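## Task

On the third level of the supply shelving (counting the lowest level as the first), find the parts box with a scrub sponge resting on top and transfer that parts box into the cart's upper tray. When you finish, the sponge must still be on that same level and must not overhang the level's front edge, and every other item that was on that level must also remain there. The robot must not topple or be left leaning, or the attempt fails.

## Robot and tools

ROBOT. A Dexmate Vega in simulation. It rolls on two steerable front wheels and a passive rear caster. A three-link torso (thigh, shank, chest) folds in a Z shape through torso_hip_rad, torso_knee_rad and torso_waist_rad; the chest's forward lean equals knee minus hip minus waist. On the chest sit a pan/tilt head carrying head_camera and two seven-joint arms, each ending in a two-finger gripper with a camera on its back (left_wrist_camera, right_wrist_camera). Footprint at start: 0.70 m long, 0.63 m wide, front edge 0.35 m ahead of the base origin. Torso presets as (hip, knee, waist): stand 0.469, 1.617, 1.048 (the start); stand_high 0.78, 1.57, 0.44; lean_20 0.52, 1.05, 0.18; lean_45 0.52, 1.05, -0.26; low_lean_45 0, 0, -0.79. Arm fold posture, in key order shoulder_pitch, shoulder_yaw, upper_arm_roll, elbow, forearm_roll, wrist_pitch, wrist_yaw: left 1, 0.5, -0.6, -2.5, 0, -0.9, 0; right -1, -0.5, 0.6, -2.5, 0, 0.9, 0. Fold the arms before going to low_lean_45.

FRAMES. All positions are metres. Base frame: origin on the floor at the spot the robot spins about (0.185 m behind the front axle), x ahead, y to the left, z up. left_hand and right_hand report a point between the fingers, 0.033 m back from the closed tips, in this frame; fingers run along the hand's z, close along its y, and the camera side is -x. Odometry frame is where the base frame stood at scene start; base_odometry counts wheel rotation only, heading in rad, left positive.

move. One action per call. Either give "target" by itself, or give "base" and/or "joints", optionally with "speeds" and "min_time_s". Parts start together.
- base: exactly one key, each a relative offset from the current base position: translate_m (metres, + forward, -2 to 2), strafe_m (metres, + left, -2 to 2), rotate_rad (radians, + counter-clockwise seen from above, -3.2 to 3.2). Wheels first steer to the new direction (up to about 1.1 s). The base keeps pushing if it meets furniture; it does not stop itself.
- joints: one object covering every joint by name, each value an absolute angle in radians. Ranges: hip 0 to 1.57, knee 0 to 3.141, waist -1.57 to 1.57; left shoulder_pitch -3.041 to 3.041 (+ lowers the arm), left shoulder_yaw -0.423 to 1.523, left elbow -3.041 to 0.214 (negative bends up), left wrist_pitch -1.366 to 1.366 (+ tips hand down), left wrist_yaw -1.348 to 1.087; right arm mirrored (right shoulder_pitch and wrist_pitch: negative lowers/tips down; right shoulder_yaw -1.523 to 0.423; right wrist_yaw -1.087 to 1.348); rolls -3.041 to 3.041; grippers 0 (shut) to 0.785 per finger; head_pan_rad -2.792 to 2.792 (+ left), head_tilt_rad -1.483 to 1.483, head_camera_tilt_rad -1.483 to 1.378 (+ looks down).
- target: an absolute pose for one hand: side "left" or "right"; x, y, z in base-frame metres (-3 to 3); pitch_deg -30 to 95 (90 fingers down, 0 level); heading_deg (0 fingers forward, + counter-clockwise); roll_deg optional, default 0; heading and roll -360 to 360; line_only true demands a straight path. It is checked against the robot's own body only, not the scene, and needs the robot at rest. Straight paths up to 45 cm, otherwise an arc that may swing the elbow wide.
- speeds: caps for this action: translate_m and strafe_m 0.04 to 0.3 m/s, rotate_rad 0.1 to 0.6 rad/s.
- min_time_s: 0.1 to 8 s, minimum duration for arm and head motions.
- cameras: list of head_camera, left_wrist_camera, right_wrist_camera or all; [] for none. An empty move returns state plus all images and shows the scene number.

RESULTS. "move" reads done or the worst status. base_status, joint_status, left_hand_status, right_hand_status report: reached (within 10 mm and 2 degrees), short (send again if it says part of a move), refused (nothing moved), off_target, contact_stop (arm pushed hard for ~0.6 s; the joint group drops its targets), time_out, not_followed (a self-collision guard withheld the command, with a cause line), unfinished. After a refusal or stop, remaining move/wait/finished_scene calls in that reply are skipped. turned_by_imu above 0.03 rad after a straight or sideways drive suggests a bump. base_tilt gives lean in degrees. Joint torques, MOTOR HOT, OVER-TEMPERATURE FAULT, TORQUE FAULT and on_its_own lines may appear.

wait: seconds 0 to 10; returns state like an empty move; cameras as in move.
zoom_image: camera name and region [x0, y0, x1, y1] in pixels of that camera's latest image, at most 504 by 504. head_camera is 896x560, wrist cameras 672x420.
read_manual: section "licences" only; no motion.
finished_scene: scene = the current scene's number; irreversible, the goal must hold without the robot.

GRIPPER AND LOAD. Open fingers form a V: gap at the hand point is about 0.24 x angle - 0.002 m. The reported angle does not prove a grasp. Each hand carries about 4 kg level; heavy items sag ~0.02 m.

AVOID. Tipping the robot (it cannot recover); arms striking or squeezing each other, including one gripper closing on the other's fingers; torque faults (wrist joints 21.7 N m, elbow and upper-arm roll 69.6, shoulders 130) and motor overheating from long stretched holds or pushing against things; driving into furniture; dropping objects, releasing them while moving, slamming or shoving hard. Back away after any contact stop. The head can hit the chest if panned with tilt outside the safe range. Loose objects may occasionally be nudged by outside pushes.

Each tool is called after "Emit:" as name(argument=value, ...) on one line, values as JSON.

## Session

Emit:
move(joints={"head_pan_rad": -1.3, "head_camera_tilt_rad": 0.25}, cameras=["head_camera"])

Emit:
move(joints={"head_pan_rad": 0, "head_camera_tilt_rad": 0.25}, cameras=["head_camera"])

Emit:
move(joints={"head_pan_rad": 1.3, "head_camera_tilt_rad": 0.25}, cameras=["head_camera"])

Emit:
move(joints={"head_pan_rad": 2.6, "head_camera_tilt_rad": 0.25}, cameras=["head_camera"])

Scene clock: 1.53 s.
Joint torques (N m): left_arm=[8.19 1.04 1.4 -5.02 -0.03 -3.03 -0.03] | right_arm=[-5.47 0.9 0.75 -5.48 -0.24 4.09 0.1]
move: done
base_odometry: x=+0.000 y=+0.000 heading=+0.000
turned_by_wheels: +0.000
turned_by_imu: +0.000
base_tilt: forward=+0.1 right=+0.3
base_status: not commanded
joint_positions: torso_hip_rad=+0.469 torso_knee_rad=+1.617 torso_waist_rad=+1.048 left_shoulder_pitch_rad=+2.198 left_shoulder_yaw_rad=+0.003 left_upper_arm_roll_rad=+0.005 left_elbow_rad=-1.088 left_forearm_roll_rad=-0.002 left_wrist_pitch_rad=-0.498 left_wrist_yaw_rad=-0.008 left_gripper_rad=+0.005 right_shoulder_pitch_rad=-2.186 right_shoulder_yaw_rad=+0.017 right_upper_arm_roll_rad=+0.012 right_elbow_rad=-1.116 right_forearm_roll_rad=-0.006 right_wrist_pitch_rad=+0.502 right_wrist_yaw_rad=+0.010 right_gripper_rad=+0.005 head_pan_rad=-1.299 head_tilt_rad=+0.000 head_camera_tilt_rad=+0.249
joint_status: all done
chest: x=-0.0111 y=+0.0000 z=+1.4155 quat_wxyz=(+0.999, +0.000, +0.050, +0.000) (m; base frame)
left_hand: x=+0.1936 y=+0.2243 z=+0.6017 quat_wxyz=(+0.416, +0.003, +0.909, -0.006) pitch_deg=+40.8 heading_deg=-0.9 roll_deg=-0.6 back=up (m; base frame)
right_hand: x=+0.2193 y=-0.2262 z=+0.6163 quat_wxyz=(+0.436, +0.005, +0.900, +0.003) pitch_deg=+38.2 heading_deg=+0.0 roll_deg=+0.7 back=up (m; base frame)
pictures: head_camera
camera_calibration:
head_camera: T_world_to_cam=[[-0.954093, -0.276865, 0.114251, -0.215464], [-0.180793, 0.228245, -0.95667, 1.45084], [0.238791, -0.933408, -0.267822, 0.377229], [0, 0, 0, 1]] pos_world=[-0.0333496, -0.0386932, 1.51363]

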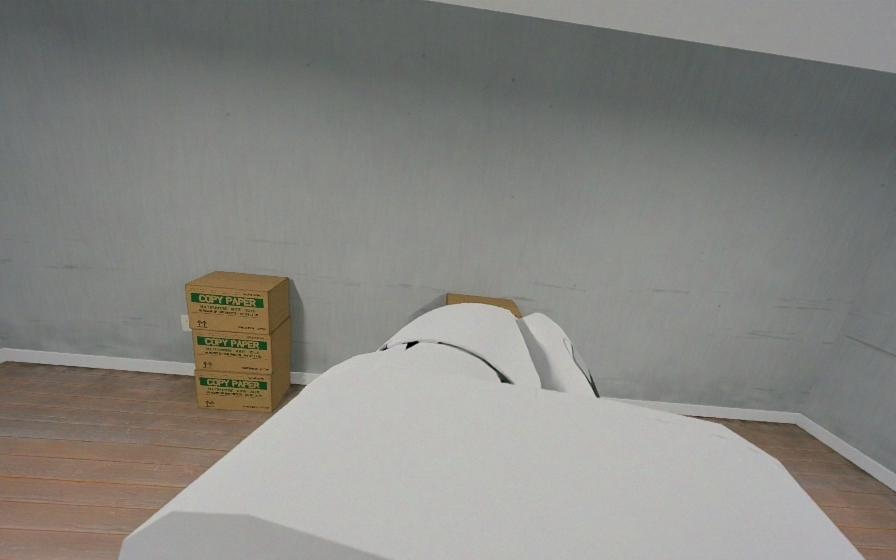

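Scene clock: 3.07 s.
Joint torques (N m): left_arm=[8.2 1.31 1.31 -3.45 -0.02 -2.95 -0.01] | right_arm=[-3.57 0.46 0.42 -3.8 -0.06 2.6 0.01]
move: done
base_odometry: x=+0.000 y=+0.000 heading=+0.000
turned_by_wheels: +0.000
turned_by_imu: +0.000
base_tilt: forward=+0.1 right=+0.3
base_status: not commanded
joint_positions: torso_hip_rad=+0.469 torso_knee_rad=+1.617 torso_waist_rad=+1.048 left_shoulder_pitch_rad=+2.198 left_shoulder_yaw_rad=+0.003 left_upper_arm_roll_rad=+0.005 left_elbow_rad=-1.088 left_forearm_roll_rad=-0.002 left_wrist_pitch_rad=-0.498 left_wrist_yaw_rad=-0.008 left_gripper_rad=+0.005 right_shoulder_pitch_rad=-2.186 right_shoulder_yaw_rad=+0.017 right_upper_arm_roll_rad=+0.012 right_elbow_rad=-1.116 right_forearm_roll_rad=-0.006 right_wrist_pitch_rad=+0.502 right_wrist_yaw_rad=+0.010 right_gripper_rad=+0.005 head_pan_rad=-0.001 head_tilt_rad=+0.000 head_camera_tilt_rad=+0.249
joint_status: all done
chest: x=-0.0111 y=+0.0000 z=+1.4155 quat_wxyz=(+0.999, +0.000, +0.050, +0.000) (m; base frame)
left_hand: x=+0.1936 y=+0.2243 z=+0.6017 quat_wxyz=(+0.416, +0.003, +0.909, -0.006) pitch_deg=+40.8 heading_deg=-0.9 roll_deg=-0.6 back=up (m; base frame)
right_hand: x=+0.2193 y=-0.2262 z=+0.6163 quat_wxyz=(+0.436, +0.005, +0.900, +0.003) pitch_deg=+38.2 heading_deg=+0.0 roll_deg=+0.7 back=up (m; base frame)
pictures: head_camera
camera_calibration:
head_camera: T_world_to_cam=[[0.0102468, -0.999796, 0.0174047, 0.00354828], [-0.338252, -0.0198452, -0.940846, 1.41507], [0.941, 0.00375347, -0.338386, 0.536783], [0, 0, 0, 1]] pos_world=[-0.0264993, 0.029615, 1.51294]

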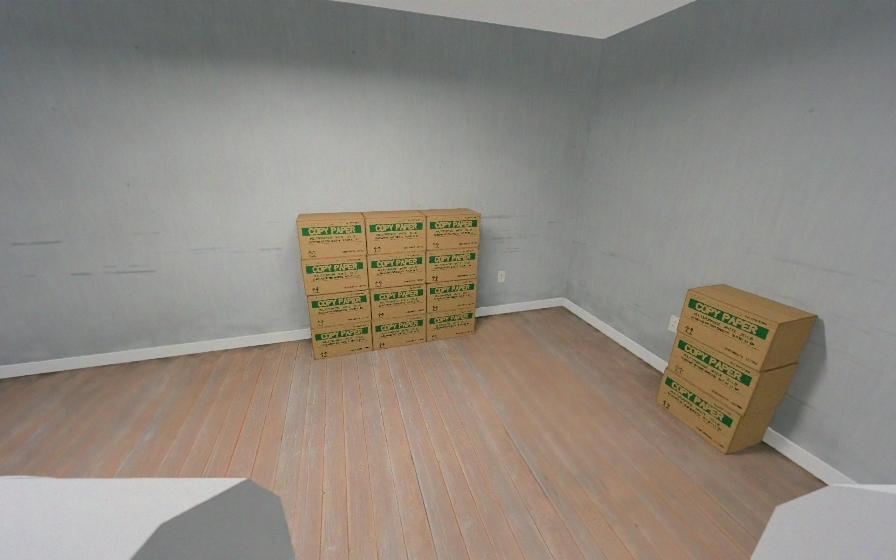

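Scene clock: 4.60 s.
Joint torques (N m): left_arm=[7.14 1.08 1.11 -4.96 -0.07 -2.37 0.16] | right_arm=[-6.24 -0.23 0.24 -5.45 -0.24 2 -0.12]
move: done
base_odometry: x=+0.000 y=+0.000 heading=+0.000
turned_by_wheels: +0.000
turned_by_imu: +0.000
base_tilt: forward=+0.2 right=+0.3
base_status: not commanded
joint_positions: torso_hip_rad=+0.469 torso_knee_rad=+1.617 torso_waist_rad=+1.048 left_shoulder_pitch_rad=+2.198 left_shoulder_yaw_rad=+0.003 left_upper_arm_roll_rad=+0.005 left_elbow_rad=-1.088 left_forearm_roll_rad=-0.002 left_wrist_pitch_rad=-0.498 left_wrist_yaw_rad=-0.008 left_gripper_rad=+0.005 right_shoulder_pitch_rad=-2.186 right_shoulder_yaw_rad=+0.017 right_upper_arm_roll_rad=+0.012 right_elbow_rad=-1.116 right_forearm_roll_rad=-0.006 right_wrist_pitch_rad=+0.502 right_wrist_yaw_rad=+0.010 right_gripper_rad=+0.005 head_pan_rad=+1.299 head_tilt_rad=+0.000 head_camera_tilt_rad=+0.249
joint_status: all done
chest: x=-0.0111 y=+0.0000 z=+1.4155 quat_wxyz=(+0.999, +0.000, +0.050, +0.000) (m; base frame)
left_hand: x=+0.1936 y=+0.2243 z=+0.6017 quat_wxyz=(+0.416, +0.003, +0.909, -0.006) pitch_deg=+40.8 heading_deg=-0.9 roll_deg=-0.6 back=up (m; base frame)
right_hand: x=+0.2193 y=-0.2262 z=+0.6163 quat_wxyz=(+0.436, +0.005, +0.900, +0.003) pitch_deg=+38.2 heading_deg=+0.0 roll_deg=+0.7 back=up (m; base frame)
pictures: head_camera
camera_calibration:
head_camera: T_world_to_cam=[[0.962624, -0.259288, -0.0782659, 0.219919], [-0.142471, -0.239003, -0.96051, 1.45955], [0.230343, 0.93576, -0.267011, 0.375353], [0, 0, 0, 1]] pos_world=[-0.0902167, 0.0546181, 1.51934]

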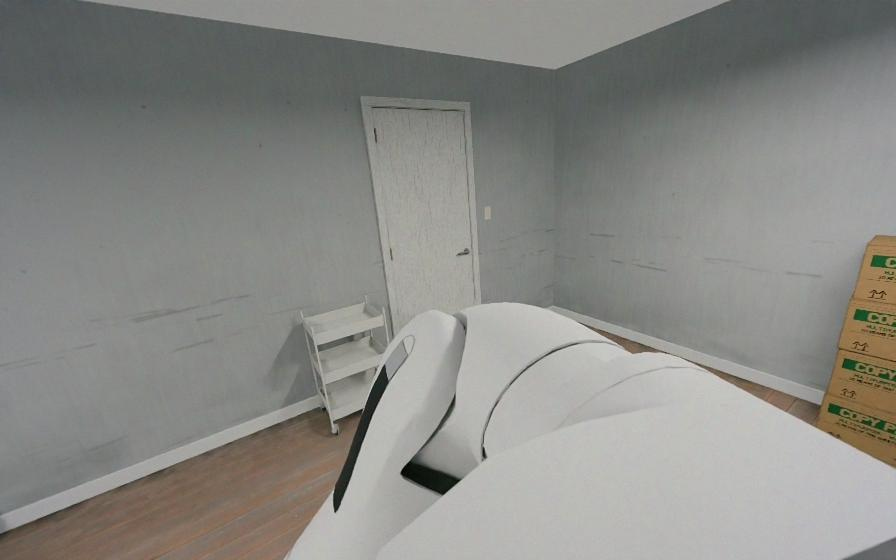

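Scene clock: 6.13 s.
Joint torques (N m): left_arm=[7.38 0.54 1.14 -3.73 -0.02 -2.67 -0.06] | right_arm=[-3.48 -0.24 1.45 -4.49 0.06 3.3 0.06]
move: done
base_odometry: x=+0.000 y=+0.000 heading=+0.000
turned_by_wheels: +0.000
turned_by_imu: +0.000
base_tilt: forward=+0.1 right=+0.3
base_status: not commanded
joint_positions: torso_hip_rad=+0.469 torso_knee_rad=+1.617 torso_waist_rad=+1.048 left_shoulder_pitch_rad=+2.198 left_shoulder_yaw_rad=+0.003 left_upper_arm_roll_rad=+0.005 left_elbow_rad=-1.088 left_forearm_roll_rad=-0.002 left_wrist_pitch_rad=-0.498 left_wrist_yaw_rad=-0.008 left_gripper_rad=+0.005 right_shoulder_pitch_rad=-2.186 right_shoulder_yaw_rad=+0.017 right_upper_arm_roll_rad=+0.012 right_elbow_rad=-1.116 right_forearm_roll_rad=-0.006 right_wrist_pitch_rad=+0.502 right_wrist_yaw_rad=+0.010 right_gripper_rad=+0.005 head_pan_rad=+2.599 head_tilt_rad=+0.000 head_camera_tilt_rad=+0.249
joint_status: all done
chest: x=-0.0111 y=+0.0000 z=+1.4155 quat_wxyz=(+0.999, +0.000, +0.050, +0.000) (m; base frame)
left_hand: x=+0.1936 y=+0.2243 z=+0.6017 quat_wxyz=(+0.416, +0.003, +0.909, -0.006) pitch_deg=+40.8 heading_deg=-0.9 roll_deg=-0.6 back=up (m; base frame)
right_hand: x=+0.2193 y=-0.2262 z=+0.6163 quat_wxyz=(+0.436, +0.005, +0.900, +0.003) pitch_deg=+38.2 heading_deg=+0.0 roll_deg=+0.7 back=up (m; base frame)
pictures: head_camera
camera_calibration:
head_camera: T_world_to_cam=[[0.507436, 0.861075, -0.0325266, 0.116439], [0.120016, -0.108005, -0.986879, 1.51921], [-0.853291, 0.496874, -0.158149, 0.129219], [0, 0, 0, 1]] pos_world=[-0.131154, -0.000386292, 1.5235]

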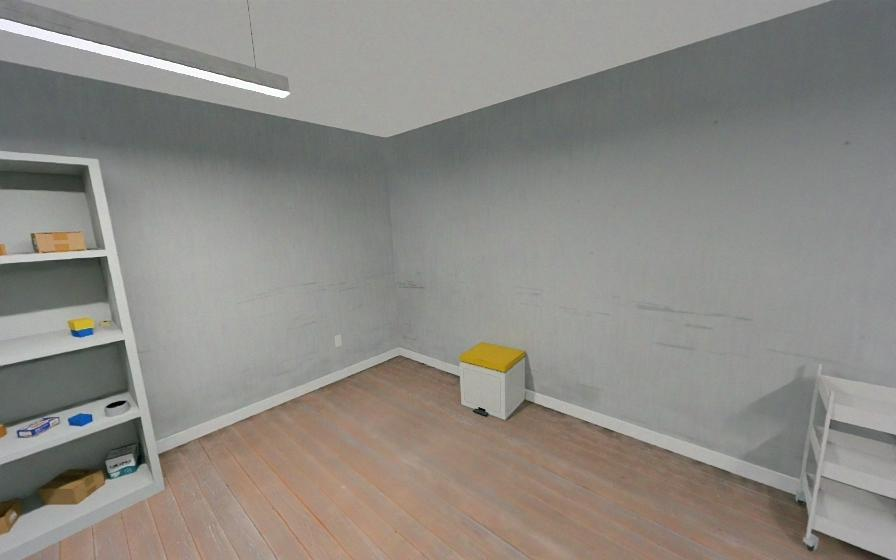

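Emit:
move(base={"rotate_rad":-2.85}, joints={"head_pan_rad":0,"head_camera_tilt_rad":0.1,"torso_hip_rad":0.3,"torso_knee_rad":1.35,"torso_waist_rad":0.7,"right_shoulder_pitch_rad":-1.55,"right_shoulder_yaw_rad":0,"right_upper_arm_roll_rad":0,"right_elbow_rad":-2.3,"right_forearm_roll_rad":0,"right_wrist_pitch_rad":-0.75,"right_wrist_yaw_rad":0,"right_gripper_rad":0.6}, cameras=["head_camera","right_wrist_camera"])

Emit:
zoom_image(camera="head_camera", region=[300, 50, 660, 400])

Scene clock: 14.23 s.
Joint torques (N m): left_arm=[12.98 -0.33 1.28 -1.92 -0.07 -2.96 0.05] | right_arm=[12.93 -2.76 -0.61 -13.05 -0.23 3.36 -0.14]
move: done
base_odometry: x=+0.000 y=+0.000 heading=-2.848
turned_by_wheels: -2.847
turned_by_imu: -2.768
base_tilt: forward=+0.3 right=+0.3
base_status: done
joint_positions: torso_hip_rad=+0.300 torso_knee_rad=+1.350 torso_waist_rad=+0.700 left_shoulder_pitch_rad=+2.198 left_shoulder_yaw_rad=+0.003 left_upper_arm_roll_rad=+0.005 left_elbow_rad=-1.088 left_forearm_roll_rad=-0.002 left_wrist_pitch_rad=-0.498 left_wrist_yaw_rad=-0.008 left_gripper_rad=+0.005 right_shoulder_pitch_rad=-1.551 right_shoulder_yaw_rad=+0.000 right_upper_arm_roll_rad=+0.000 right_elbow_rad=-2.298 right_forearm_roll_rad=+0.000 right_wrist_pitch_rad=-0.749 right_wrist_yaw_rad=+0.000 right_gripper_rad=+0.600 head_pan_rad=+0.001 head_tilt_rad=+0.000 head_camera_tilt_rad=+0.101
joint_status: all done
chest: x=+0.0984 y=+0.0000 z=+1.3387 quat_wxyz=(+0.985, +0.000, +0.174, +0.000) (m; base frame)
left_hand: x=+0.0954 y=+0.2243 z=+0.4996 quat_wxyz=(+0.300, +0.002, +0.954, -0.006) pitch_deg=+55.1 heading_deg=-1.3 roll_deg=-1.0 back=up (m; base frame)
right_hand: x=+0.7046 y=-0.2297 z=+0.9437 quat_wxyz=(+0.572, +0.000, +0.820, +0.000) pitch_deg=+20.2 heading_deg=+0.0 roll_deg=+0.0 back=up (m; base frame)
pictures: head_camera, right_wrist_camera
camera_calibration:
head_camera: T_world_to_cam=[[0.0132561, -0.999785, 0.0159685, 0.00524713], [-0.431829, -0.020128, -0.901731, 1.34903], [0.901858, 0.00505776, -0.432003, 0.529979], [0, 0, 0, 1]] pos_world=[0.104514, 0.0297187, 1.44533]
right_wrist_camera: T_world_to_cam=[[-0.0414225, -0.998624, 0.032165, -0.238441], [-0.484513, -0.00807757, -0.874747, 1.21653], [0.873803, -0.0518186, -0.483512, -0.0162988], [0, 0, 0, 1]] pos_world=[0.59379, -0.229131, 1.06394]

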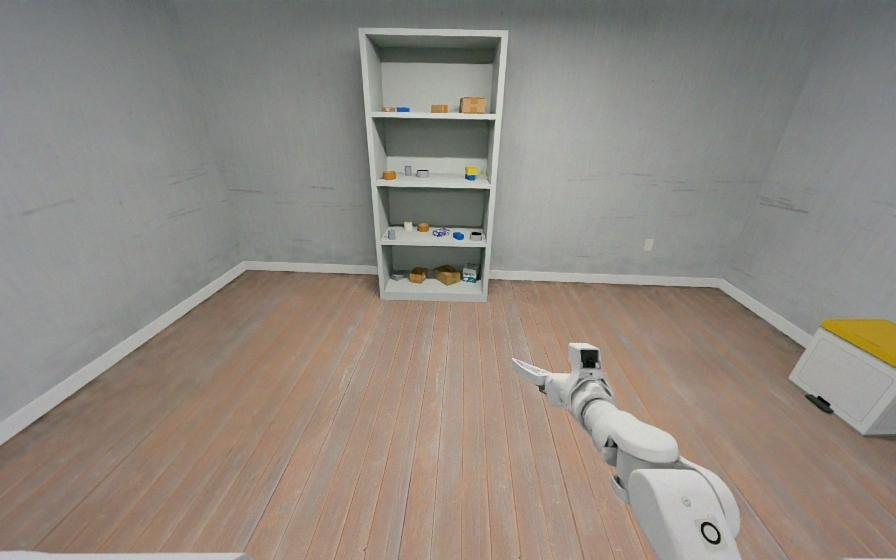

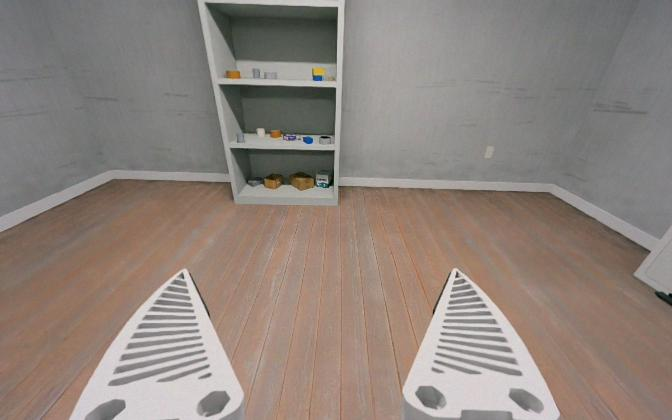

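Scaled by 1.400 from the camera's 896x560 image, which has a finer 960x600 frame.

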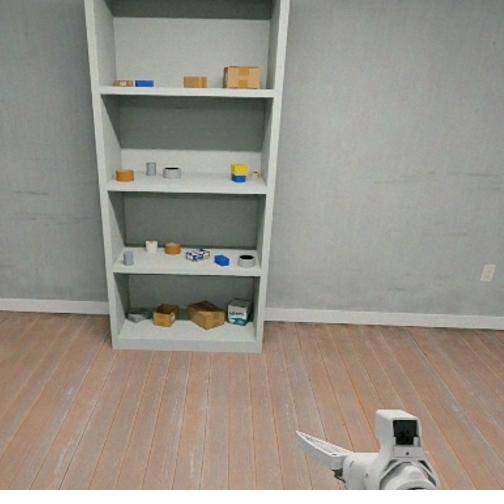

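Emit:
move(base={"translate_m":1.8}, joints={"head_camera_tilt_rad":0.2}, cameras=["head_camera","right_wrist_camera"])

Scene clock: 22.77 s.
Joint torques (N m): left_arm=[14.1 0.57 1.55 -1.38 -0.03 -1.88 0.12] | right_arm=[12.69 -1.98 -1.98 -13.84 -0.22 3.29 -0.18]
move: done
base_odometry: x=-1.725 y=-0.517 heading=-2.848
turned_by_wheels: -0.001
turned_by_imu: -0.008
base_tilt: forward=+0.2 right=+0.3
base_status: done
joint_positions: torso_hip_rad=+0.300 torso_knee_rad=+1.350 torso_waist_rad=+0.700 left_shoulder_pitch_rad=+2.198 left_shoulder_yaw_rad=+0.003 left_upper_arm_roll_rad=+0.005 left_elbow_rad=-1.088 left_forearm_roll_rad=-0.002 left_wrist_pitch_rad=-0.498 left_wrist_yaw_rad=-0.008 left_gripper_rad=+0.005 right_shoulder_pitch_rad=-1.550 right_shoulder_yaw_rad=+0.000 right_upper_arm_roll_rad=+0.000 right_elbow_rad=-2.299 right_forearm_roll_rad=+0.000 right_wrist_pitch_rad=-0.750 right_wrist_yaw_rad=+0.000 right_gripper_rad=+0.600 head_pan_rad=+0.001 head_tilt_rad=+0.000 head_camera_tilt_rad=+0.199
joint_status: all done
chest: x=+0.0985 y=+0.0000 z=+1.3387 quat_wxyz=(+0.985, +0.000, +0.174, +0.000) (m; base frame)
left_hand: x=+0.0955 y=+0.2243 z=+0.4995 quat_wxyz=(+0.300, +0.002, +0.954, -0.006) pitch_deg=+55.1 heading_deg=-1.3 roll_deg=-1.0 back=up (m; base frame)
right_hand: x=+0.7050 y=-0.2296 z=+0.9446 quat_wxyz=(+0.573, +0.000, +0.820, +0.000) pitch_deg=+20.1 heading_deg=+0.0 roll_deg=+0.0 back=up (m; base frame)
pictures: head_camera, right_wrist_camera
camera_calibration:
head_camera: T_world_to_cam=[[0.0147651, -0.999785, 0.0145855, 0.0071355], [-0.518591, -0.0201288, -0.854785, 1.28668], [0.854895, 0.0050571, -0.518777, 0.65544], [0, 0, 0, 1]] pos_world=[0.106823, 0.0297187, 1.43976]
right_wrist_camera: T_world_to_cam=[[-0.0413595, -0.998629, 0.0320839, -0.238311], [-0.483806, -0.00807891, -0.875138, 1.21732], [0.874197, -0.0517176, -0.482809, -0.0170412], [0, 0, 0, 1]] pos_world=[0.593989, -0.229031, 1.06474]

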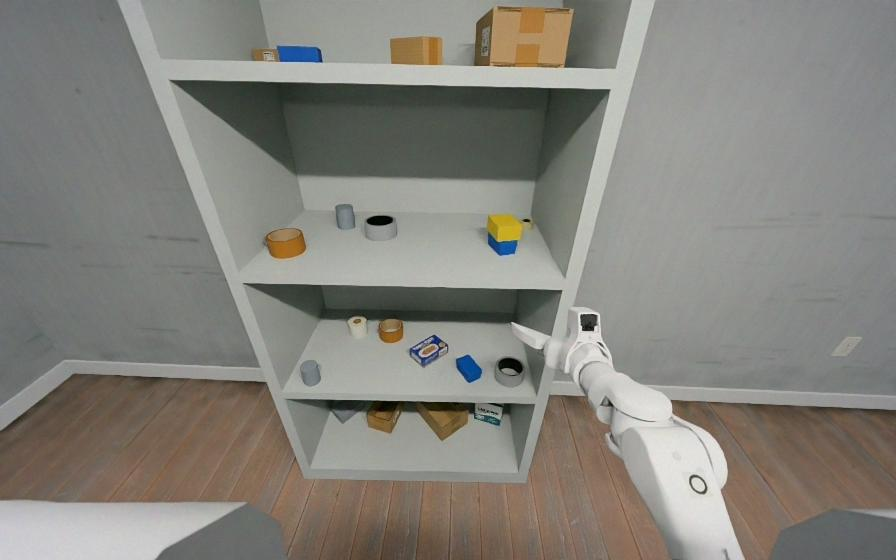

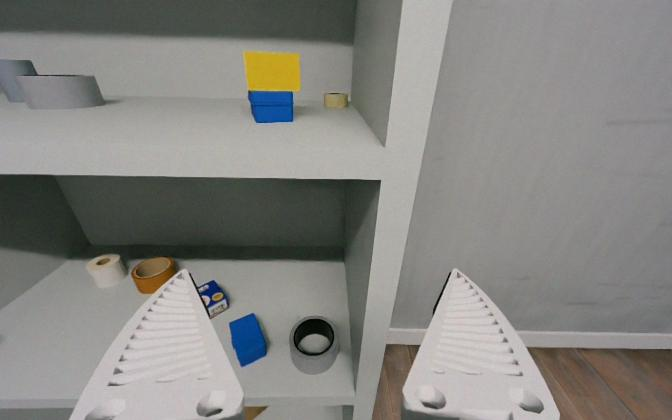

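Emit:
move(target={"side":"right","x":0.54,"y":-0.14,"z":1.09,"pitch_deg":22,"heading_deg":0})

Emit:
move(base={"translate_m":0.36}, joints={"right_gripper_rad":0.54}, cameras=["head_camera","right_wrist_camera"])

Scene clock: 24.67 s.
Joint torques (N m): left_arm=[12.31 0.22 0.99 -1.72 0.01 -1.69 0.05] | right_arm=[13.08 -1.47 -1.83 -13.97 -0.16 2.85 -0.2]
move: refused
base_odometry: x=-1.725 y=-0.517 heading=-2.848
turned_by_wheels: +0.000
turned_by_imu: +0.000
base_tilt: forward=+0.2 right=+0.3
base_status: not commanded
joint_positions: torso_hip_rad=+0.300 torso_knee_rad=+1.350 torso_waist_rad=+0.700 left_shoulder_pitch_rad=+2.198 left_shoulder_yaw_rad=+0.003 left_upper_arm_roll_rad=+0.005 left_elbow_rad=-1.088 left_forearm_roll_rad=-0.002 left_wrist_pitch_rad=-0.498 left_wrist_yaw_rad=-0.008 left_gripper_rad=+0.005 right_shoulder_pitch_rad=-1.550 right_shoulder_yaw_rad=+0.000 right_upper_arm_roll_rad=+0.000 right_elbow_rad=-2.299 right_forearm_roll_rad=+0.000 right_wrist_pitch_rad=-0.750 right_wrist_yaw_rad=+0.000 right_gripper_rad=+0.600 head_pan_rad=+0.001 head_tilt_rad=+0.000 head_camera_tilt_rad=+0.199
joint_status: not commanded
chest: x=+0.0985 y=+0.0000 z=+1.3387 quat_wxyz=(+0.985, +0.000, +0.174, +0.000) (m; base frame)
left_hand: x=+0.0955 y=+0.2243 z=+0.4995 quat_wxyz=(+0.300, +0.002, +0.954, -0.006) pitch_deg=+55.1 heading_deg=-1.3 roll_deg=-1.0 back=up (m; base frame)
right_hand: x=+0.7050 y=-0.2296 z=+0.9446 quat_wxyz=(+0.573, +0.000, +0.820, +0.000) pitch_deg=+20.1 heading_deg=+0.0 roll_deg=+0.0 back=up (m; base frame)
right_hand_status: refused: the best posture that gets there brings the right upper arm into the right forearm, as the model's coarse spheres have them (needs 2.6 cm clear). Nothing moved.
camera_calibration:
head_camera: T_world_to_cam=[[0.0147651, -0.999785, 0.0145855, 0.0071355], [-0.518591, -0.0201288, -0.854785, 1.28668], [0.854895, 0.0050571, -0.518777, 0.65544], [0, 0, 0, 1]] pos_world=[0.106823, 0.0297187, 1.43976]
left_wrist_camera: T_world_to_cam=[[0.00190787, -0.999253, 0.0385973, 0.200876], [-0.868716, -0.0207737, -0.494874, 0.397609], [0.495306, -0.032586, -0.868107, 0.547217], [0, 0, 0, 1]] pos_world=[0.0739864, 0.226817, 0.664056]
right_wrist_camera: T_world_to_cam=[[-0.0413595, -0.998629, 0.0320839, -0.238311], [-0.483806, -0.00807891, -0.875138, 1.21732], [0.874197, -0.0517176, -0.482809, -0.0170412], [0, 0, 0, 1]] pos_world=[0.593989, -0.229031, 1.06474]

not run: a stop came earlier in this reply.

Emit:
move(target={"side":"right","x":0.62,"y":-0.14,"z":1.06,"pitch_deg":22,"heading_deg":0})

Emit:
move(base={"translate_m":0.30}, joints={"right_gripper_rad":0.54}, cameras=["head_camera","right_wrist_camera"])

Scene clock: 25.30 s.
Joint torques (N m): left_arm=[12.85 1.03 1.02 -2.33 -0.18 -1.87 0.11] | right_arm=[12.3 -0.81 -2.06 -13.7 0.37 3.97 0.02]
move: refused
base_odometry: x=-1.725 y=-0.517 heading=-2.848
turned_by_wheels: +0.000
turned_by_imu: +0.000
base_tilt: forward=+0.1 right=+0.3
base_status: not commanded
joint_positions: torso_hip_rad=+0.300 torso_knee_rad=+1.350 torso_waist_rad=+0.700 left_shoulder_pitch_rad=+2.198 left_shoulder_yaw_rad=+0.003 left_upper_arm_roll_rad=+0.005 left_elbow_rad=-1.088 left_forearm_roll_rad=-0.002 left_wrist_pitch_rad=-0.498 left_wrist_yaw_rad=-0.008 left_gripper_rad=+0.005 right_shoulder_pitch_rad=-1.550 right_shoulder_yaw_rad=+0.000 right_upper_arm_roll_rad=+0.000 right_elbow_rad=-2.299 right_forearm_roll_rad=+0.000 right_wrist_pitch_rad=-0.750 right_wrist_yaw_rad=+0.000 right_gripper_rad=+0.600 head_pan_rad=+0.001 head_tilt_rad=+0.000 head_camera_tilt_rad=+0.199
joint_status: not commanded
chest: x=+0.0985 y=+0.0000 z=+1.3387 quat_wxyz=(+0.985, +0.000, +0.174, +0.000) (m; base frame)
left_hand: x=+0.0955 y=+0.2243 z=+0.4995 quat_wxyz=(+0.300, +0.002, +0.954, -0.006) pitch_deg=+55.1 heading_deg=-1.3 roll_deg=-1.0 back=up (m; base frame)
right_hand: x=+0.7050 y=-0.2296 z=+0.9446 quat_wxyz=(+0.573, +0.000, +0.820, +0.000) pitch_deg=+20.1 heading_deg=+0.0 roll_deg=+0.0 back=up (m; base frame)
right_hand_status: refused: the best posture that gets there brings the right upper arm within 2.4 cm of the right forearm (limit 2.6). Nothing moved.
camera_calibration:
head_camera: T_world_to_cam=[[0.0147651, -0.999785, 0.0145855, 0.0071355], [-0.518591, -0.0201288, -0.854785, 1.28668], [0.854895, 0.0050571, -0.518777, 0.65544], [0, 0, 0, 1]] pos_world=[0.106823, 0.0297187, 1.43976]
left_wrist_camera: T_world_to_cam=[[0.00190787, -0.999253, 0.0385973, 0.200876], [-0.868716, -0.0207737, -0.494874, 0.397609], [0.495306, -0.032586, -0.868107, 0.547217], [0, 0, 0, 1]] pos_world=[0.0739864, 0.226817, 0.664056]
right_wrist_camera: T_world_to_cam=[[-0.0413595, -0.998629, 0.0320839, -0.238311], [-0.483806, -0.00807891, -0.875138, 1.21732], [0.874197, -0.0517176, -0.482809, -0.0170412], [0, 0, 0, 1]] pos_world=[0.593989, -0.229031, 1.06474]

not run: a stop came earlier in this reply.

Emit:
move(target={"side":"right","x":0.65,"y":-0.14,"z":1.05,"pitch_deg":22,"heading_deg":0})

Emit:
move(base={"translate_m":0.28}, joints={"right_gripper_rad":0.54}, cameras=["head_camera","right_wrist_camera"])

Scene clock: 29.03 s.
Joint torques (N m): left_arm=[12.65 -0.02 1.14 -1.61 -0.07 -2.42 0.14] | right_arm=[12.51 -1.53 -2.78 -11.99 -0.09 3.07 -0.57]
move: done
base_odometry: x=-1.725 y=-0.517 heading=-2.848
turned_by_wheels: +0.000
turned_by_imu: +0.001
base_tilt: forward=+0.2 right=+0.3
base_status: not commanded
joint_positions: torso_hip_rad=+0.300 torso_knee_rad=+1.350 torso_waist_rad=+0.700 left_shoulder_pitch_rad=+2.198 left_shoulder_yaw_rad=+0.003 left_upper_arm_roll_rad=+0.005 left_elbow_rad=-1.088 left_forearm_roll_rad=-0.002 left_wrist_pitch_rad=-0.498 left_wrist_yaw_rad=-0.008 left_gripper_rad=+0.005 right_shoulder_pitch_rad=-1.457 right_shoulder_yaw_rad=-0.036 right_upper_arm_roll_rad=-0.282 right_elbow_rad=-2.696 right_forearm_roll_rad=+0.245 right_wrist_pitch_rad=-1.249 right_wrist_yaw_rad=-0.508 right_gripper_rad=+0.600 head_pan_rad=+0.001 head_tilt_rad=+0.000 head_camera_tilt_rad=+0.199
joint_status: not commanded
chest: x=+0.0985 y=+0.0000 z=+1.3387 quat_wxyz=(+0.985, +0.000, +0.174, +0.000) (m; base frame)
left_hand: x=+0.0955 y=+0.2243 z=+0.4995 quat_wxyz=(+0.300, +0.002, +0.954, -0.006) pitch_deg=+55.1 heading_deg=-1.3 roll_deg=-1.0 back=up (m; base frame)
right_hand: x=+0.6509 y=-0.1409 z=+1.0484 quat_wxyz=(+0.559, +0.001, +0.829, +0.000) pitch_deg=+22.1 heading_deg=+0.0 roll_deg=+0.1 back=up (m; base frame)
right_hand_status: reached (checked arc [the straight line was blocked; over the whole arc the hand travels 0.15 m to end 0.15 m from its start, up to 0.01 m off the straight line; right_wrist_yaw_rad turns most, 0.51 rad; on the way or at its end the hand turns up to 2 deg from its attitude at the start], planned for 1.9 s): 2 mm and 0.1 deg off.
camera_calibration:
head_camera: T_world_to_cam=[[0.0147651, -0.999785, 0.0145855, 0.0071355], [-0.518591, -0.0201288, -0.854785, 1.28668], [0.854895, 0.0050571, -0.518777, 0.65544], [0, 0, 0, 1]] pos_world=[0.106823, 0.0297187, 1.43976]
left_wrist_camera: T_world_to_cam=[[0.00190787, -0.999253, 0.0385973, 0.200876], [-0.868716, -0.0207737, -0.494874, 0.397609], [0.495306, -0.032586, -0.868107, 0.547217], [0, 0, 0, 1]] pos_world=[0.0739864, 0.226817, 0.664056]
right_wrist_camera: T_world_to_cam=[[-0.0410838, -0.998629, 0.0324289, -0.155901], [-0.512861, -0.00677743, -0.858445, 1.28431], [0.857488, -0.0518996, -0.511879, 0.126241], [0, 0, 0, 1]] pos_world=[0.544017, -0.140431, 1.17219]

Scene clock: 31.53 s.
Joint torques (N m): left_arm=[13.74 0.28 0.95 -0.86 0.01 -2.39 0.05] | right_arm=[10.97 1.03 -1.98 -12.06 0.09 2.51 -0.38]
move: done
base_odometry: x=-1.993 y=-0.598 heading=-2.849
turned_by_wheels: -0.001
turned_by_imu: -0.001
base_tilt: forward=+0.2 right=+0.3
base_status: done
joint_positions: torso_hip_rad=+0.300 torso_knee_rad=+1.350 torso_waist_rad=+0.700 left_shoulder_pitch_rad=+2.198 left_shoulder_yaw_rad=+0.003 left_upper_arm_roll_rad=+0.005 left_elbow_rad=-1.088 left_forearm_roll_rad=-0.002 left_wrist_pitch_rad=-0.498 left_wrist_yaw_rad=-0.008 left_gripper_rad=+0.005 right_shoulder_pitch_rad=-1.456 right_shoulder_yaw_rad=-0.037 right_upper_arm_roll_rad=-0.285 right_elbow_rad=-2.700 right_forearm_roll_rad=+0.248 right_wrist_pitch_rad=-1.254 right_wrist_yaw_rad=-0.513 right_gripper_rad=+0.540 head_pan_rad=+0.001 head_tilt_rad=+0.000 head_camera_tilt_rad=+0.199
joint_status: all done
chest: x=+0.0986 y=+0.0000 z=+1.3386 quat_wxyz=(+0.985, +0.000, +0.174, +0.000) (m; base frame)
left_hand: x=+0.0955 y=+0.2243 z=+0.4995 quat_wxyz=(+0.300, +0.002, +0.954, -0.006) pitch_deg=+55.1 heading_deg=-1.3 roll_deg=-1.0 back=up (m; base frame)
right_hand: x=+0.6499 y=-0.1402 z=+1.0494 quat_wxyz=(+0.559, +0.000, +0.829, +0.000) pitch_deg=+22.1 heading_deg=+0.0 roll_deg=+0.0 back=up (m; base frame)
pictures: head_camera, right_wrist_camera
camera_calibration:
head_camera: T_world_to_cam=[[0.0147664, -0.999785, 0.0145833, 0.00713855], [-0.518664, -0.020128, -0.854741, 1.28662], [0.854851, 0.00505763, -0.518849, 0.655549], [0, 0, 0, 1]] pos_world=[0.106822, 0.0297187, 1.43976]
right_wrist_camera: T_world_to_cam=[[-0.0401911, -0.998621, 0.0337668, -0.157225], [-0.513002, -0.00837712, -0.858347, 1.28445], [0.857446, -0.0518203, -0.511958, 0.127691], [0, 0, 0, 1]] pos_world=[0.543118, -0.139631, 1.17319]

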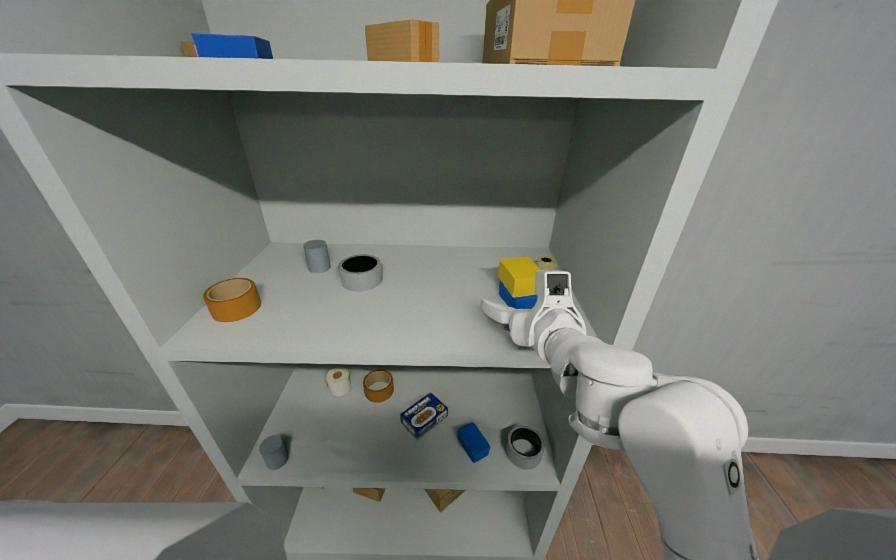

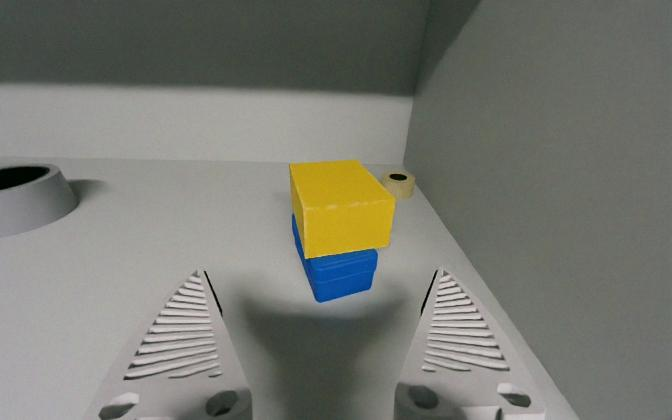

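Emit:
move(target={"side":"right","x":0.66,"y":-0.176,"z":1.052,"pitch_deg":22,"heading_deg":13})

Emit:
move(target={"side":"right","x":0.758,"y":-0.154,"z":1.048,"pitch_deg":22,"heading_deg":13}, cameras=["head_camera","right_wrist_camera"])

Scene clock: 35.87 s.
Joint torques (N m): left_arm=[13.46 0.27 1.2 -1.25 -0.02 -2.56 -0.13] | right_arm=[12.56 -2.91 5.66 -6.6 0.06 4.01 0.1]
move: done
base_odometry: x=-1.993 y=-0.598 heading=-2.849
turned_by_wheels: +0.000
turned_by_imu: +0.001
base_tilt: forward=+0.2 right=+0.3
base_status: not commanded
joint_positions: torso_hip_rad=+0.300 torso_knee_rad=+1.350 torso_waist_rad=+0.700 left_shoulder_pitch_rad=+2.198 left_shoulder_yaw_rad=+0.003 left_upper_arm_roll_rad=+0.005 left_elbow_rad=-1.088 left_forearm_roll_rad=-0.002 left_wrist_pitch_rad=-0.498 left_wrist_yaw_rad=-0.008 left_gripper_rad=+0.005 right_shoulder_pitch_rad=-1.451 right_shoulder_yaw_rad=-0.242 right_upper_arm_roll_rad=+0.109 right_elbow_rad=-2.683 right_forearm_roll_rad=+0.449 right_wrist_pitch_rad=-1.245 right_wrist_yaw_rad=-0.076 right_gripper_rad=+0.540 head_pan_rad=+0.001 head_tilt_rad=+0.000 head_camera_tilt_rad=+0.199
joint_status: not commanded
chest: x=+0.0986 y=+0.0000 z=+1.3386 quat_wxyz=(+0.985, +0.000, +0.174, +0.000) (m; base frame)
left_hand: x=+0.0955 y=+0.2243 z=+0.4995 quat_wxyz=(+0.300, +0.002, +0.954, -0.006) pitch_deg=+55.1 heading_deg=-1.3 roll_deg=-1.0 back=up (m; base frame)
right_hand: x=+0.6598 y=-0.1754 z=+1.0513 quat_wxyz=(+0.555, -0.093, +0.824, +0.063) pitch_deg=+22.1 heading_deg=+12.9 roll_deg=+0.0 back=up (m; base frame)
right_hand_status: reached (straight line, planned for 1.7 s): 1 mm and 0.2 deg off.
camera_calibration:
head_camera: T_world_to_cam=[[0.0147664, -0.999785, 0.0145833, 0.00713855], [-0.518664, -0.020128, -0.854741, 1.28662], [0.854851, 0.00505763, -0.518849, 0.655549], [0, 0, 0, 1]] pos_world=[0.106822, 0.0297187, 1.43976]
left_wrist_camera: T_world_to_cam=[[0.00191027, -0.999253, 0.0385986, 0.200875], [-0.868716, -0.0207765, -0.494874, 0.39761], [0.495306, -0.0325859, -0.868107, 0.547217], [0, 0, 0, 1]] pos_world=[0.0739864, 0.226817, 0.664056]
right_wrist_camera: T_world_to_cam=[[0.183173, -0.982517, 0.033299, -0.336124], [-0.498323, -0.121995, -0.858365, 1.26127], [0.84742, 0.140636, -0.511957, 0.158739], [0, 0, 0, 1]] pos_world=[0.555568, -0.198703, 1.17509]

Scene clock: 38.73 s.
Joint torques (N m): left_arm=[14.08 -0.13 1.12 -1.46 -0.07 -2.64 0.08] | right_arm=[17.37 0.9 -0.03 -6.91 -0.28 2.87 -0.17]
move: done
base_odometry: x=-1.993 y=-0.598 heading=-2.849
turned_by_wheels: +0.000
turned_by_imu: +0.001
base_tilt: forward=+0.2 right=+0.4
base_status: not commanded
joint_positions: torso_hip_rad=+0.300 torso_knee_rad=+1.350 torso_waist_rad=+0.700 left_shoulder_pitch_rad=+2.198 left_shoulder_yaw_rad=+0.003 left_upper_arm_roll_rad=+0.005 left_elbow_rad=-1.088 left_forearm_roll_rad=-0.002 left_wrist_pitch_rad=-0.498 left_wrist_yaw_rad=-0.008 left_gripper_rad=+0.005 right_shoulder_pitch_rad=-1.165 right_shoulder_yaw_rad=-0.238 right_upper_arm_roll_rad=-0.035 right_elbow_rad=-2.362 right_forearm_roll_rad=+0.407 right_wrist_pitch_rad=-1.192 right_wrist_yaw_rad=-0.103 right_gripper_rad=+0.540 head_pan_rad=+0.001 head_tilt_rad=+0.000 head_camera_tilt_rad=+0.199
joint_status: not commanded
chest: x=+0.0986 y=+0.0000 z=+1.3386 quat_wxyz=(+0.985, +0.000, +0.174, +0.000) (m; base frame)
left_hand: x=+0.0955 y=+0.2243 z=+0.4995 quat_wxyz=(+0.300, +0.002, +0.954, -0.006) pitch_deg=+55.1 heading_deg=-1.3 roll_deg=-1.0 back=up (m; base frame)
right_hand: x=+0.7563 y=-0.1545 z=+1.0476 quat_wxyz=(+0.555, -0.094, +0.824, +0.063) pitch_deg=+22.0 heading_deg=+13.0 roll_deg=+0.0 back=up (m; base frame)
right_hand_status: reached (straight line, planned for 1.4 s): 2 mm and 0.1 deg off.
pictures: head_camera, right_wrist_camera
camera_calibration:
head_camera: T_world_to_cam=[[0.0147664, -0.999785, 0.0145833, 0.00713855], [-0.518664, -0.020128, -0.854741, 1.28662], [0.854851, 0.00505763, -0.518849, 0.655549], [0, 0, 0, 1]] pos_world=[0.106822, 0.0297187, 1.43976]
right_wrist_camera: T_world_to_cam=[[0.18543, -0.9821, 0.0330949, -0.334595], [-0.497788, -0.122918, -0.858544, 1.3083], [0.847244, 0.142725, -0.511671, 0.0722704], [0, 0, 0, 1]] pos_world=[0.65207, -0.178106, 1.17129]

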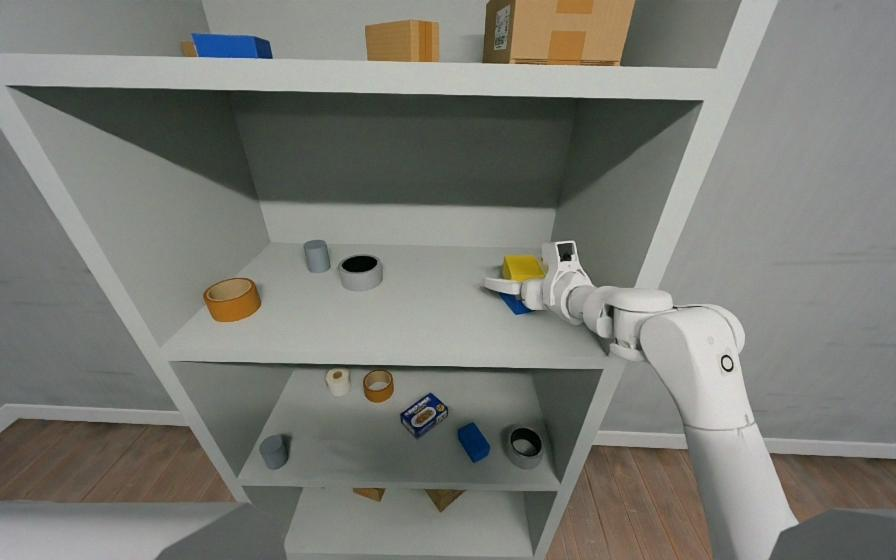

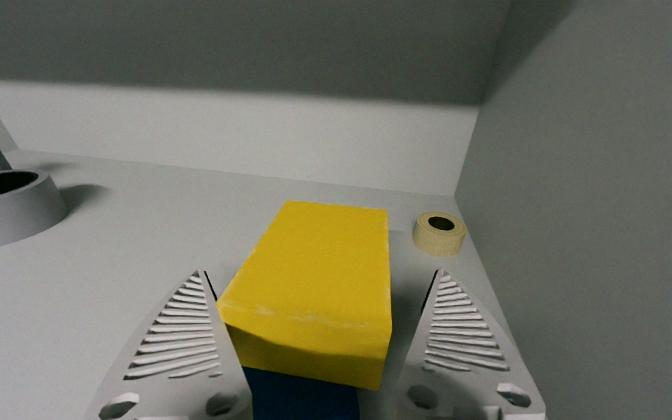

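Emit:
move(joints={"right_gripper_rad":0.34})

Emit:
move(target={"side":"right","x":0.758,"y":-0.154,"z":1.095,"pitch_deg":22,"heading_deg":13}, cameras=["head_camera","right_wrist_camera"])

Scene clock: 39.70 s.
Joint torques (N m): left_arm=[13.16 0.54 0.98 -1.32 -0.05 -1.95 -0.04] | right_arm=[19.6 0.28 -0.12 -6.36 -0.35 3.6 -0.27]
move: done
base_odometry: x=-1.993 y=-0.598 heading=-2.849
turned_by_wheels: +0.000
turned_by_imu: +0.000
base_tilt: forward=+0.2 right=+0.2
base_status: not commanded
joint_positions: torso_hip_rad=+0.300 torso_knee_rad=+1.350 torso_waist_rad=+0.700 left_shoulder_pitch_rad=+2.198 left_shoulder_yaw_rad=+0.003 left_upper_arm_roll_rad=+0.005 left_elbow_rad=-1.088 left_forearm_roll_rad=-0.002 left_wrist_pitch_rad=-0.498 left_wrist_yaw_rad=-0.008 left_gripper_rad=+0.005 right_shoulder_pitch_rad=-1.162 right_shoulder_yaw_rad=-0.238 right_upper_arm_roll_rad=-0.037 right_elbow_rad=-2.358 right_forearm_roll_rad=+0.407 right_wrist_pitch_rad=-1.191 right_wrist_yaw_rad=-0.104 right_gripper_rad=+0.340 head_pan_rad=+0.001 head_tilt_rad=+0.000 head_camera_tilt_rad=+0.199
joint_status: all done
chest: x=+0.0986 y=+0.0000 z=+1.3386 quat_wxyz=(+0.985, +0.000, +0.174, +0.000) (m; base frame)
left_hand: x=+0.0955 y=+0.2243 z=+0.4995 quat_wxyz=(+0.300, +0.002, +0.954, -0.006) pitch_deg=+55.1 heading_deg=-1.3 roll_deg=-1.0 back=up (m; base frame)
right_hand: x=+0.7576 y=-0.1542 z=+1.0476 quat_wxyz=(+0.555, -0.094, +0.824, +0.063) pitch_deg=+22.0 heading_deg=+13.0 roll_deg=+0.0 back=up (m; base frame)
camera_calibration:
head_camera: T_world_to_cam=[[0.0147664, -0.999785, 0.0145833, 0.00713855], [-0.518664, -0.020128, -0.854741, 1.28662], [0.854851, 0.00505763, -0.518849, 0.655549], [0, 0, 0, 1]] pos_world=[0.106822, 0.0297187, 1.43976]
left_wrist_camera: T_world_to_cam=[[0.00191027, -0.999253, 0.0385986, 0.200875], [-0.868716, -0.0207765, -0.494874, 0.39761], [0.495306, -0.0325859, -0.868107, 0.547217], [0, 0, 0, 1]] pos_world=[0.0739864, 0.226817, 0.664056]
right_wrist_camera: T_world_to_cam=[[0.185486, -0.982079, 0.0334009, -0.334838], [-0.497671, -0.123196, -0.858572, 1.30899], [0.847301, 0.14263, -0.511604, 0.0710308], [0, 0, 0, 1]] pos_world=[0.65337, -0.177706, 1.17139]

Scene clock: 41.97 s.
Joint torques (N m): left_arm=[13.59 0.33 1.14 -1.9 -0.13 -2.12 0.08] | right_arm=[18.12 0.75 5.18 -11.91 -0.01 3.67 -0.39]
move: done
base_odometry: x=-1.993 y=-0.598 heading=-2.849
turned_by_wheels: +0.000
turned_by_imu: +0.001
base_tilt: forward=+0.1 right=+0.3
base_status: not commanded
joint_positions: torso_hip_rad=+0.300 torso_knee_rad=+1.350 torso_waist_rad=+0.700 left_shoulder_pitch_rad=+2.198 left_shoulder_yaw_rad=+0.003 left_upper_arm_roll_rad=+0.005 left_elbow_rad=-1.088 left_forearm_roll_rad=-0.002 left_wrist_pitch_rad=-0.498 left_wrist_yaw_rad=-0.008 left_gripper_rad=+0.005 right_shoulder_pitch_rad=-1.048 right_shoulder_yaw_rad=-0.223 right_upper_arm_roll_rad=-0.001 right_elbow_rad=-2.411 right_forearm_roll_rad=+0.535 right_wrist_pitch_rad=-1.361 right_wrist_yaw_rad=-0.199 right_gripper_rad=+0.340 head_pan_rad=+0.001 head_tilt_rad=+0.000 head_camera_tilt_rad=+0.199
joint_status: not commanded
chest: x=+0.0986 y=+0.0000 z=+1.3386 quat_wxyz=(+0.985, +0.000, +0.174, +0.000) (m; base frame)
left_hand: x=+0.0955 y=+0.2243 z=+0.4995 quat_wxyz=(+0.300, +0.002, +0.954, -0.006) pitch_deg=+55.1 heading_deg=-1.3 roll_deg=-1.0 back=up (m; base frame)
right_hand: x=+0.7580 y=-0.1539 z=+1.0928 quat_wxyz=(+0.555, -0.094, +0.824, +0.063) pitch_deg=+22.1 heading_deg=+13.0 roll_deg=+0.0 back=up (m; base frame)
right_hand_status: reached (straight line, planned for 1.0 s): 2 mm and 0.1 deg off.
pictures: head_camera, right_wrist_camera
camera_calibration:
head_camera: T_world_to_cam=[[0.0147664, -0.999785, 0.0145833, 0.00713855], [-0.518664, -0.020128, -0.854741, 1.28662], [0.854851, 0.00505763, -0.518849, 0.655549], [0, 0, 0, 1]] pos_world=[0.106822, 0.0297187, 1.43976]
right_wrist_camera: T_world_to_cam=[[0.185689, -0.982059, 0.0328659, -0.335704], [-0.498072, -0.122903, -0.858382, 1.3481], [0.847021, 0.143022, -0.511957, 0.09447], [0, 0, 0, 1]] pos_world=[0.653771, -0.177507, 1.21659]

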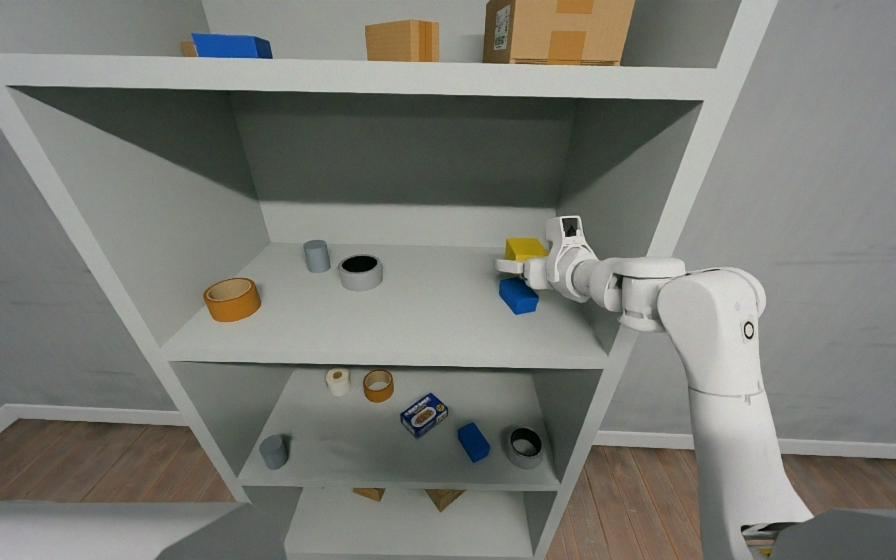

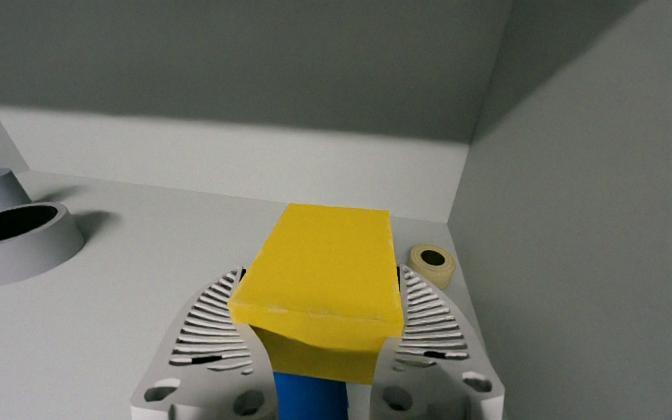

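Emit:
move(base={"strafe_m":0.2})

Emit:
move(target={"side":"right","x":0.758,"y":-0.154,"z":1.015,"pitch_deg":22,"heading_deg":13})

Emit:
move(target={"side":"right","x":0.758,"y":-0.154,"z":1.003,"pitch_deg":22,"heading_deg":13}, cameras=["right_wrist_camera"])

Scene clock: 45.37 s.
Joint torques (N m): left_arm=[13.67 0.99 1.38 -0.82 -0.19 -1.96 -0.03] | right_arm=[18.64 1.12 5.79 -11.02 -0.1 2.95 -0.3]
move: done
base_odometry: x=-1.936 y=-0.790 heading=-2.850
turned_by_wheels: -0.001
turned_by_imu: -0.003
base_tilt: forward=+0.1 right=+0.3
base_status: done
joint_positions: torso_hip_rad=+0.300 torso_knee_rad=+1.350 torso_waist_rad=+0.700 left_shoulder_pitch_rad=+2.198 left_shoulder_yaw_rad=+0.003 left_upper_arm_roll_rad=+0.005 left_elbow_rad=-1.088 left_forearm_roll_rad=-0.002 left_wrist_pitch_rad=-0.498 left_wrist_yaw_rad=-0.008 left_gripper_rad=+0.005 right_shoulder_pitch_rad=-1.045 right_shoulder_yaw_rad=-0.222 right_upper_arm_roll_rad=+0.000 right_elbow_rad=-2.412 right_forearm_roll_rad=+0.541 right_wrist_pitch_rad=-1.366 right_wrist_yaw_rad=-0.204 right_gripper_rad=+0.340 head_pan_rad=+0.001 head_tilt_rad=+0.000 head_camera_tilt_rad=+0.199
joint_status: not commanded
chest: x=+0.0985 y=+0.0000 z=+1.3386 quat_wxyz=(+0.985, +0.000, +0.174, +0.000) (m; base frame)
left_hand: x=+0.0955 y=+0.2243 z=+0.4995 quat_wxyz=(+0.300, +0.002, +0.954, -0.006) pitch_deg=+55.1 heading_deg=-1.3 roll_deg=-1.0 back=up (m; base frame)
right_hand: x=+0.7579 y=-0.1538 z=+1.0944 quat_wxyz=(+0.555, -0.094, +0.824, +0.063) pitch_deg=+22.1 heading_deg=+13.0 roll_deg=+0.0 back=up (m; base frame)
camera_calibration:
head_camera: T_world_to_cam=[[0.0146802, -0.999785, 0.0146383, 0.00706817], [-0.518593, -0.02013, -0.854784, 1.28668], [0.854895, 0.00495711, -0.518777, 0.655443], [0, 0, 0, 1]] pos_world=[0.106823, 0.0297183, 1.43976]
left_wrist_camera: T_world_to_cam=[[0.00190787, -0.999253, 0.0385973, 0.200876], [-0.868716, -0.0207737, -0.494874, 0.397609], [0.495306, -0.032586, -0.868107, 0.547217], [0, 0, 0, 1]] pos_world=[0.0739864, 0.226817, 0.664056]
right_wrist_camera: T_world_to_cam=[[0.18595, -0.981994, 0.0333379, -0.336374], [-0.497898, -0.123424, -0.858408, 1.34927], [0.847066, 0.143022, -0.511883, 0.0952401], [0, 0, 0, 1]] pos_world=[0.653671, -0.177406, 1.21819]

Scene clock: 48.23 s.
Joint torques (N m): left_arm=[14 0.93 1.12 -2.11 -0.1 -2.53 0] | right_arm=[4.57 -3.19 0.35 -4.24 -0.34 2.47 0.07]
move: done
base_odometry: x=-1.936 y=-0.790 heading=-2.850
turned_by_wheels: +0.000
turned_by_imu: +0.001
base_tilt: forward=+0.2 right=+0.3
base_status: not commanded
joint_positions: torso_hip_rad=+0.300 torso_knee_rad=+1.350 torso_waist_rad=+0.700 left_shoulder_pitch_rad=+2.198 left_shoulder_yaw_rad=+0.003 left_upper_arm_roll_rad=+0.005 left_elbow_rad=-1.088 left_forearm_roll_rad=-0.002 left_wrist_pitch_rad=-0.498 left_wrist_yaw_rad=-0.008 left_gripper_rad=+0.005 right_shoulder_pitch_rad=-1.218 right_shoulder_yaw_rad=-0.309 right_upper_arm_roll_rad=-0.071 right_elbow_rad=-2.292 right_forearm_roll_rad=+0.468 right_wrist_pitch_rad=-1.043 right_wrist_yaw_rad=-0.154 right_gripper_rad=+0.340 head_pan_rad=+0.001 head_tilt_rad=+0.000 head_camera_tilt_rad=+0.199
joint_status: not commanded
chest: x=+0.0985 y=+0.0000 z=+1.3387 quat_wxyz=(+0.985, +0.000, +0.174, +0.000) (m; base frame)
left_hand: x=+0.0955 y=+0.2243 z=+0.4995 quat_wxyz=(+0.300, +0.002, +0.954, -0.006) pitch_deg=+55.1 heading_deg=-1.3 roll_deg=-1.0 back=up (m; base frame)
right_hand: x=+0.7582 y=-0.1541 z=+1.0167 quat_wxyz=(+0.556, -0.094, +0.824, +0.063) pitch_deg=+22.0 heading_deg=+13.0 roll_deg=+0.0 back=up (m; base frame)
right_hand_status: reached (straight line, planned for 1.4 s): 2 mm and 0.0 deg off.
camera_calibration:
head_camera: T_world_to_cam=[[0.0146802, -0.999785, 0.0146383, 0.00706817], [-0.518593, -0.02013, -0.854784, 1.28668], [0.854895, 0.00495711, -0.518777, 0.655443], [0, 0, 0, 1]] pos_world=[0.106823, 0.0297183, 1.43976]
left_wrist_camera: T_world_to_cam=[[0.00190787, -0.999253, 0.0385973, 0.200876], [-0.868716, -0.0207737, -0.494874, 0.397609], [0.495306, -0.032586, -0.868107, 0.547217], [0, 0, 0, 1]] pos_world=[0.0739864, 0.226817, 0.664056]
right_wrist_camera: T_world_to_cam=[[0.185198, -0.982141, 0.033173, -0.333454], [-0.496828, -0.122703, -0.859131, 1.28271], [0.847858, 0.142628, -0.510679, 0.0532773], [0, 0, 0, 1]] pos_world=[0.653869, -0.177706, 1.14028]

Scene clock: 49.63 s.
Joint torques (N m): left_arm=[14.4 0.72 1.04 -1.39 -0.01 -2.46 0.05] | right_arm=[0.51 -3.85 -1.04 -1.25 -0.18 0.15 0.03]
move: done
base_odometry: x=-1.936 y=-0.790 heading=-2.850
turned_by_wheels: +0.000
turned_by_imu: +0.000
base_tilt: forward=+0.2 right=+0.3
base_status: not commanded
joint_positions: torso_hip_rad=+0.300 torso_knee_rad=+1.350 torso_waist_rad=+0.700 left_shoulder_pitch_rad=+2.198 left_shoulder_yaw_rad=+0.003 left_upper_arm_roll_rad=+0.005 left_elbow_rad=-1.088 left_forearm_roll_rad=-0.002 left_wrist_pitch_rad=-0.498 left_wrist_yaw_rad=-0.008 left_gripper_rad=+0.005 right_shoulder_pitch_rad=-1.237 right_shoulder_yaw_rad=-0.316 right_upper_arm_roll_rad=-0.081 right_elbow_rad=-2.269 right_forearm_roll_rad=+0.455 right_wrist_pitch_rad=-0.997 right_wrist_yaw_rad=-0.145 right_gripper_rad=+0.340 head_pan_rad=+0.001 head_tilt_rad=+0.000 head_camera_tilt_rad=+0.199
joint_status: not commanded
chest: x=+0.0983 y=+0.0000 z=+1.3387 quat_wxyz=(+0.985, +0.000, +0.174, +0.000) (m; base frame)
left_hand: x=+0.0955 y=+0.2243 z=+0.4996 quat_wxyz=(+0.300, +0.002, +0.954, -0.006) pitch_deg=+55.1 heading_deg=-1.3 roll_deg=-1.0 back=up (m; base frame)
right_hand: x=+0.7581 y=-0.1541 z=+1.0056 quat_wxyz=(+0.556, -0.094, +0.823, +0.063) pitch_deg=+21.9 heading_deg=+13.0 roll_deg=+0.0 back=up (m; base frame)
right_hand_status: reached (straight line, planned for 0.5 s): 3 mm and 0.1 deg off.
pictures: right_wrist_camera
camera_calibration:
right_wrist_camera: T_world_to_cam=[[0.185181, -0.982139, 0.0333376, -0.333201], [-0.495435, -0.122604, -0.859949, 1.27297], [0.848677, 0.142729, -0.50929, 0.0457269], [0, 0, 0, 1]] pos_world=[0.653568, -0.177706, 1.12908]

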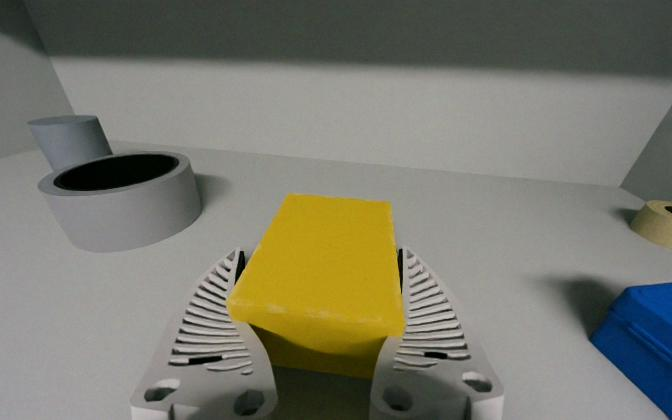

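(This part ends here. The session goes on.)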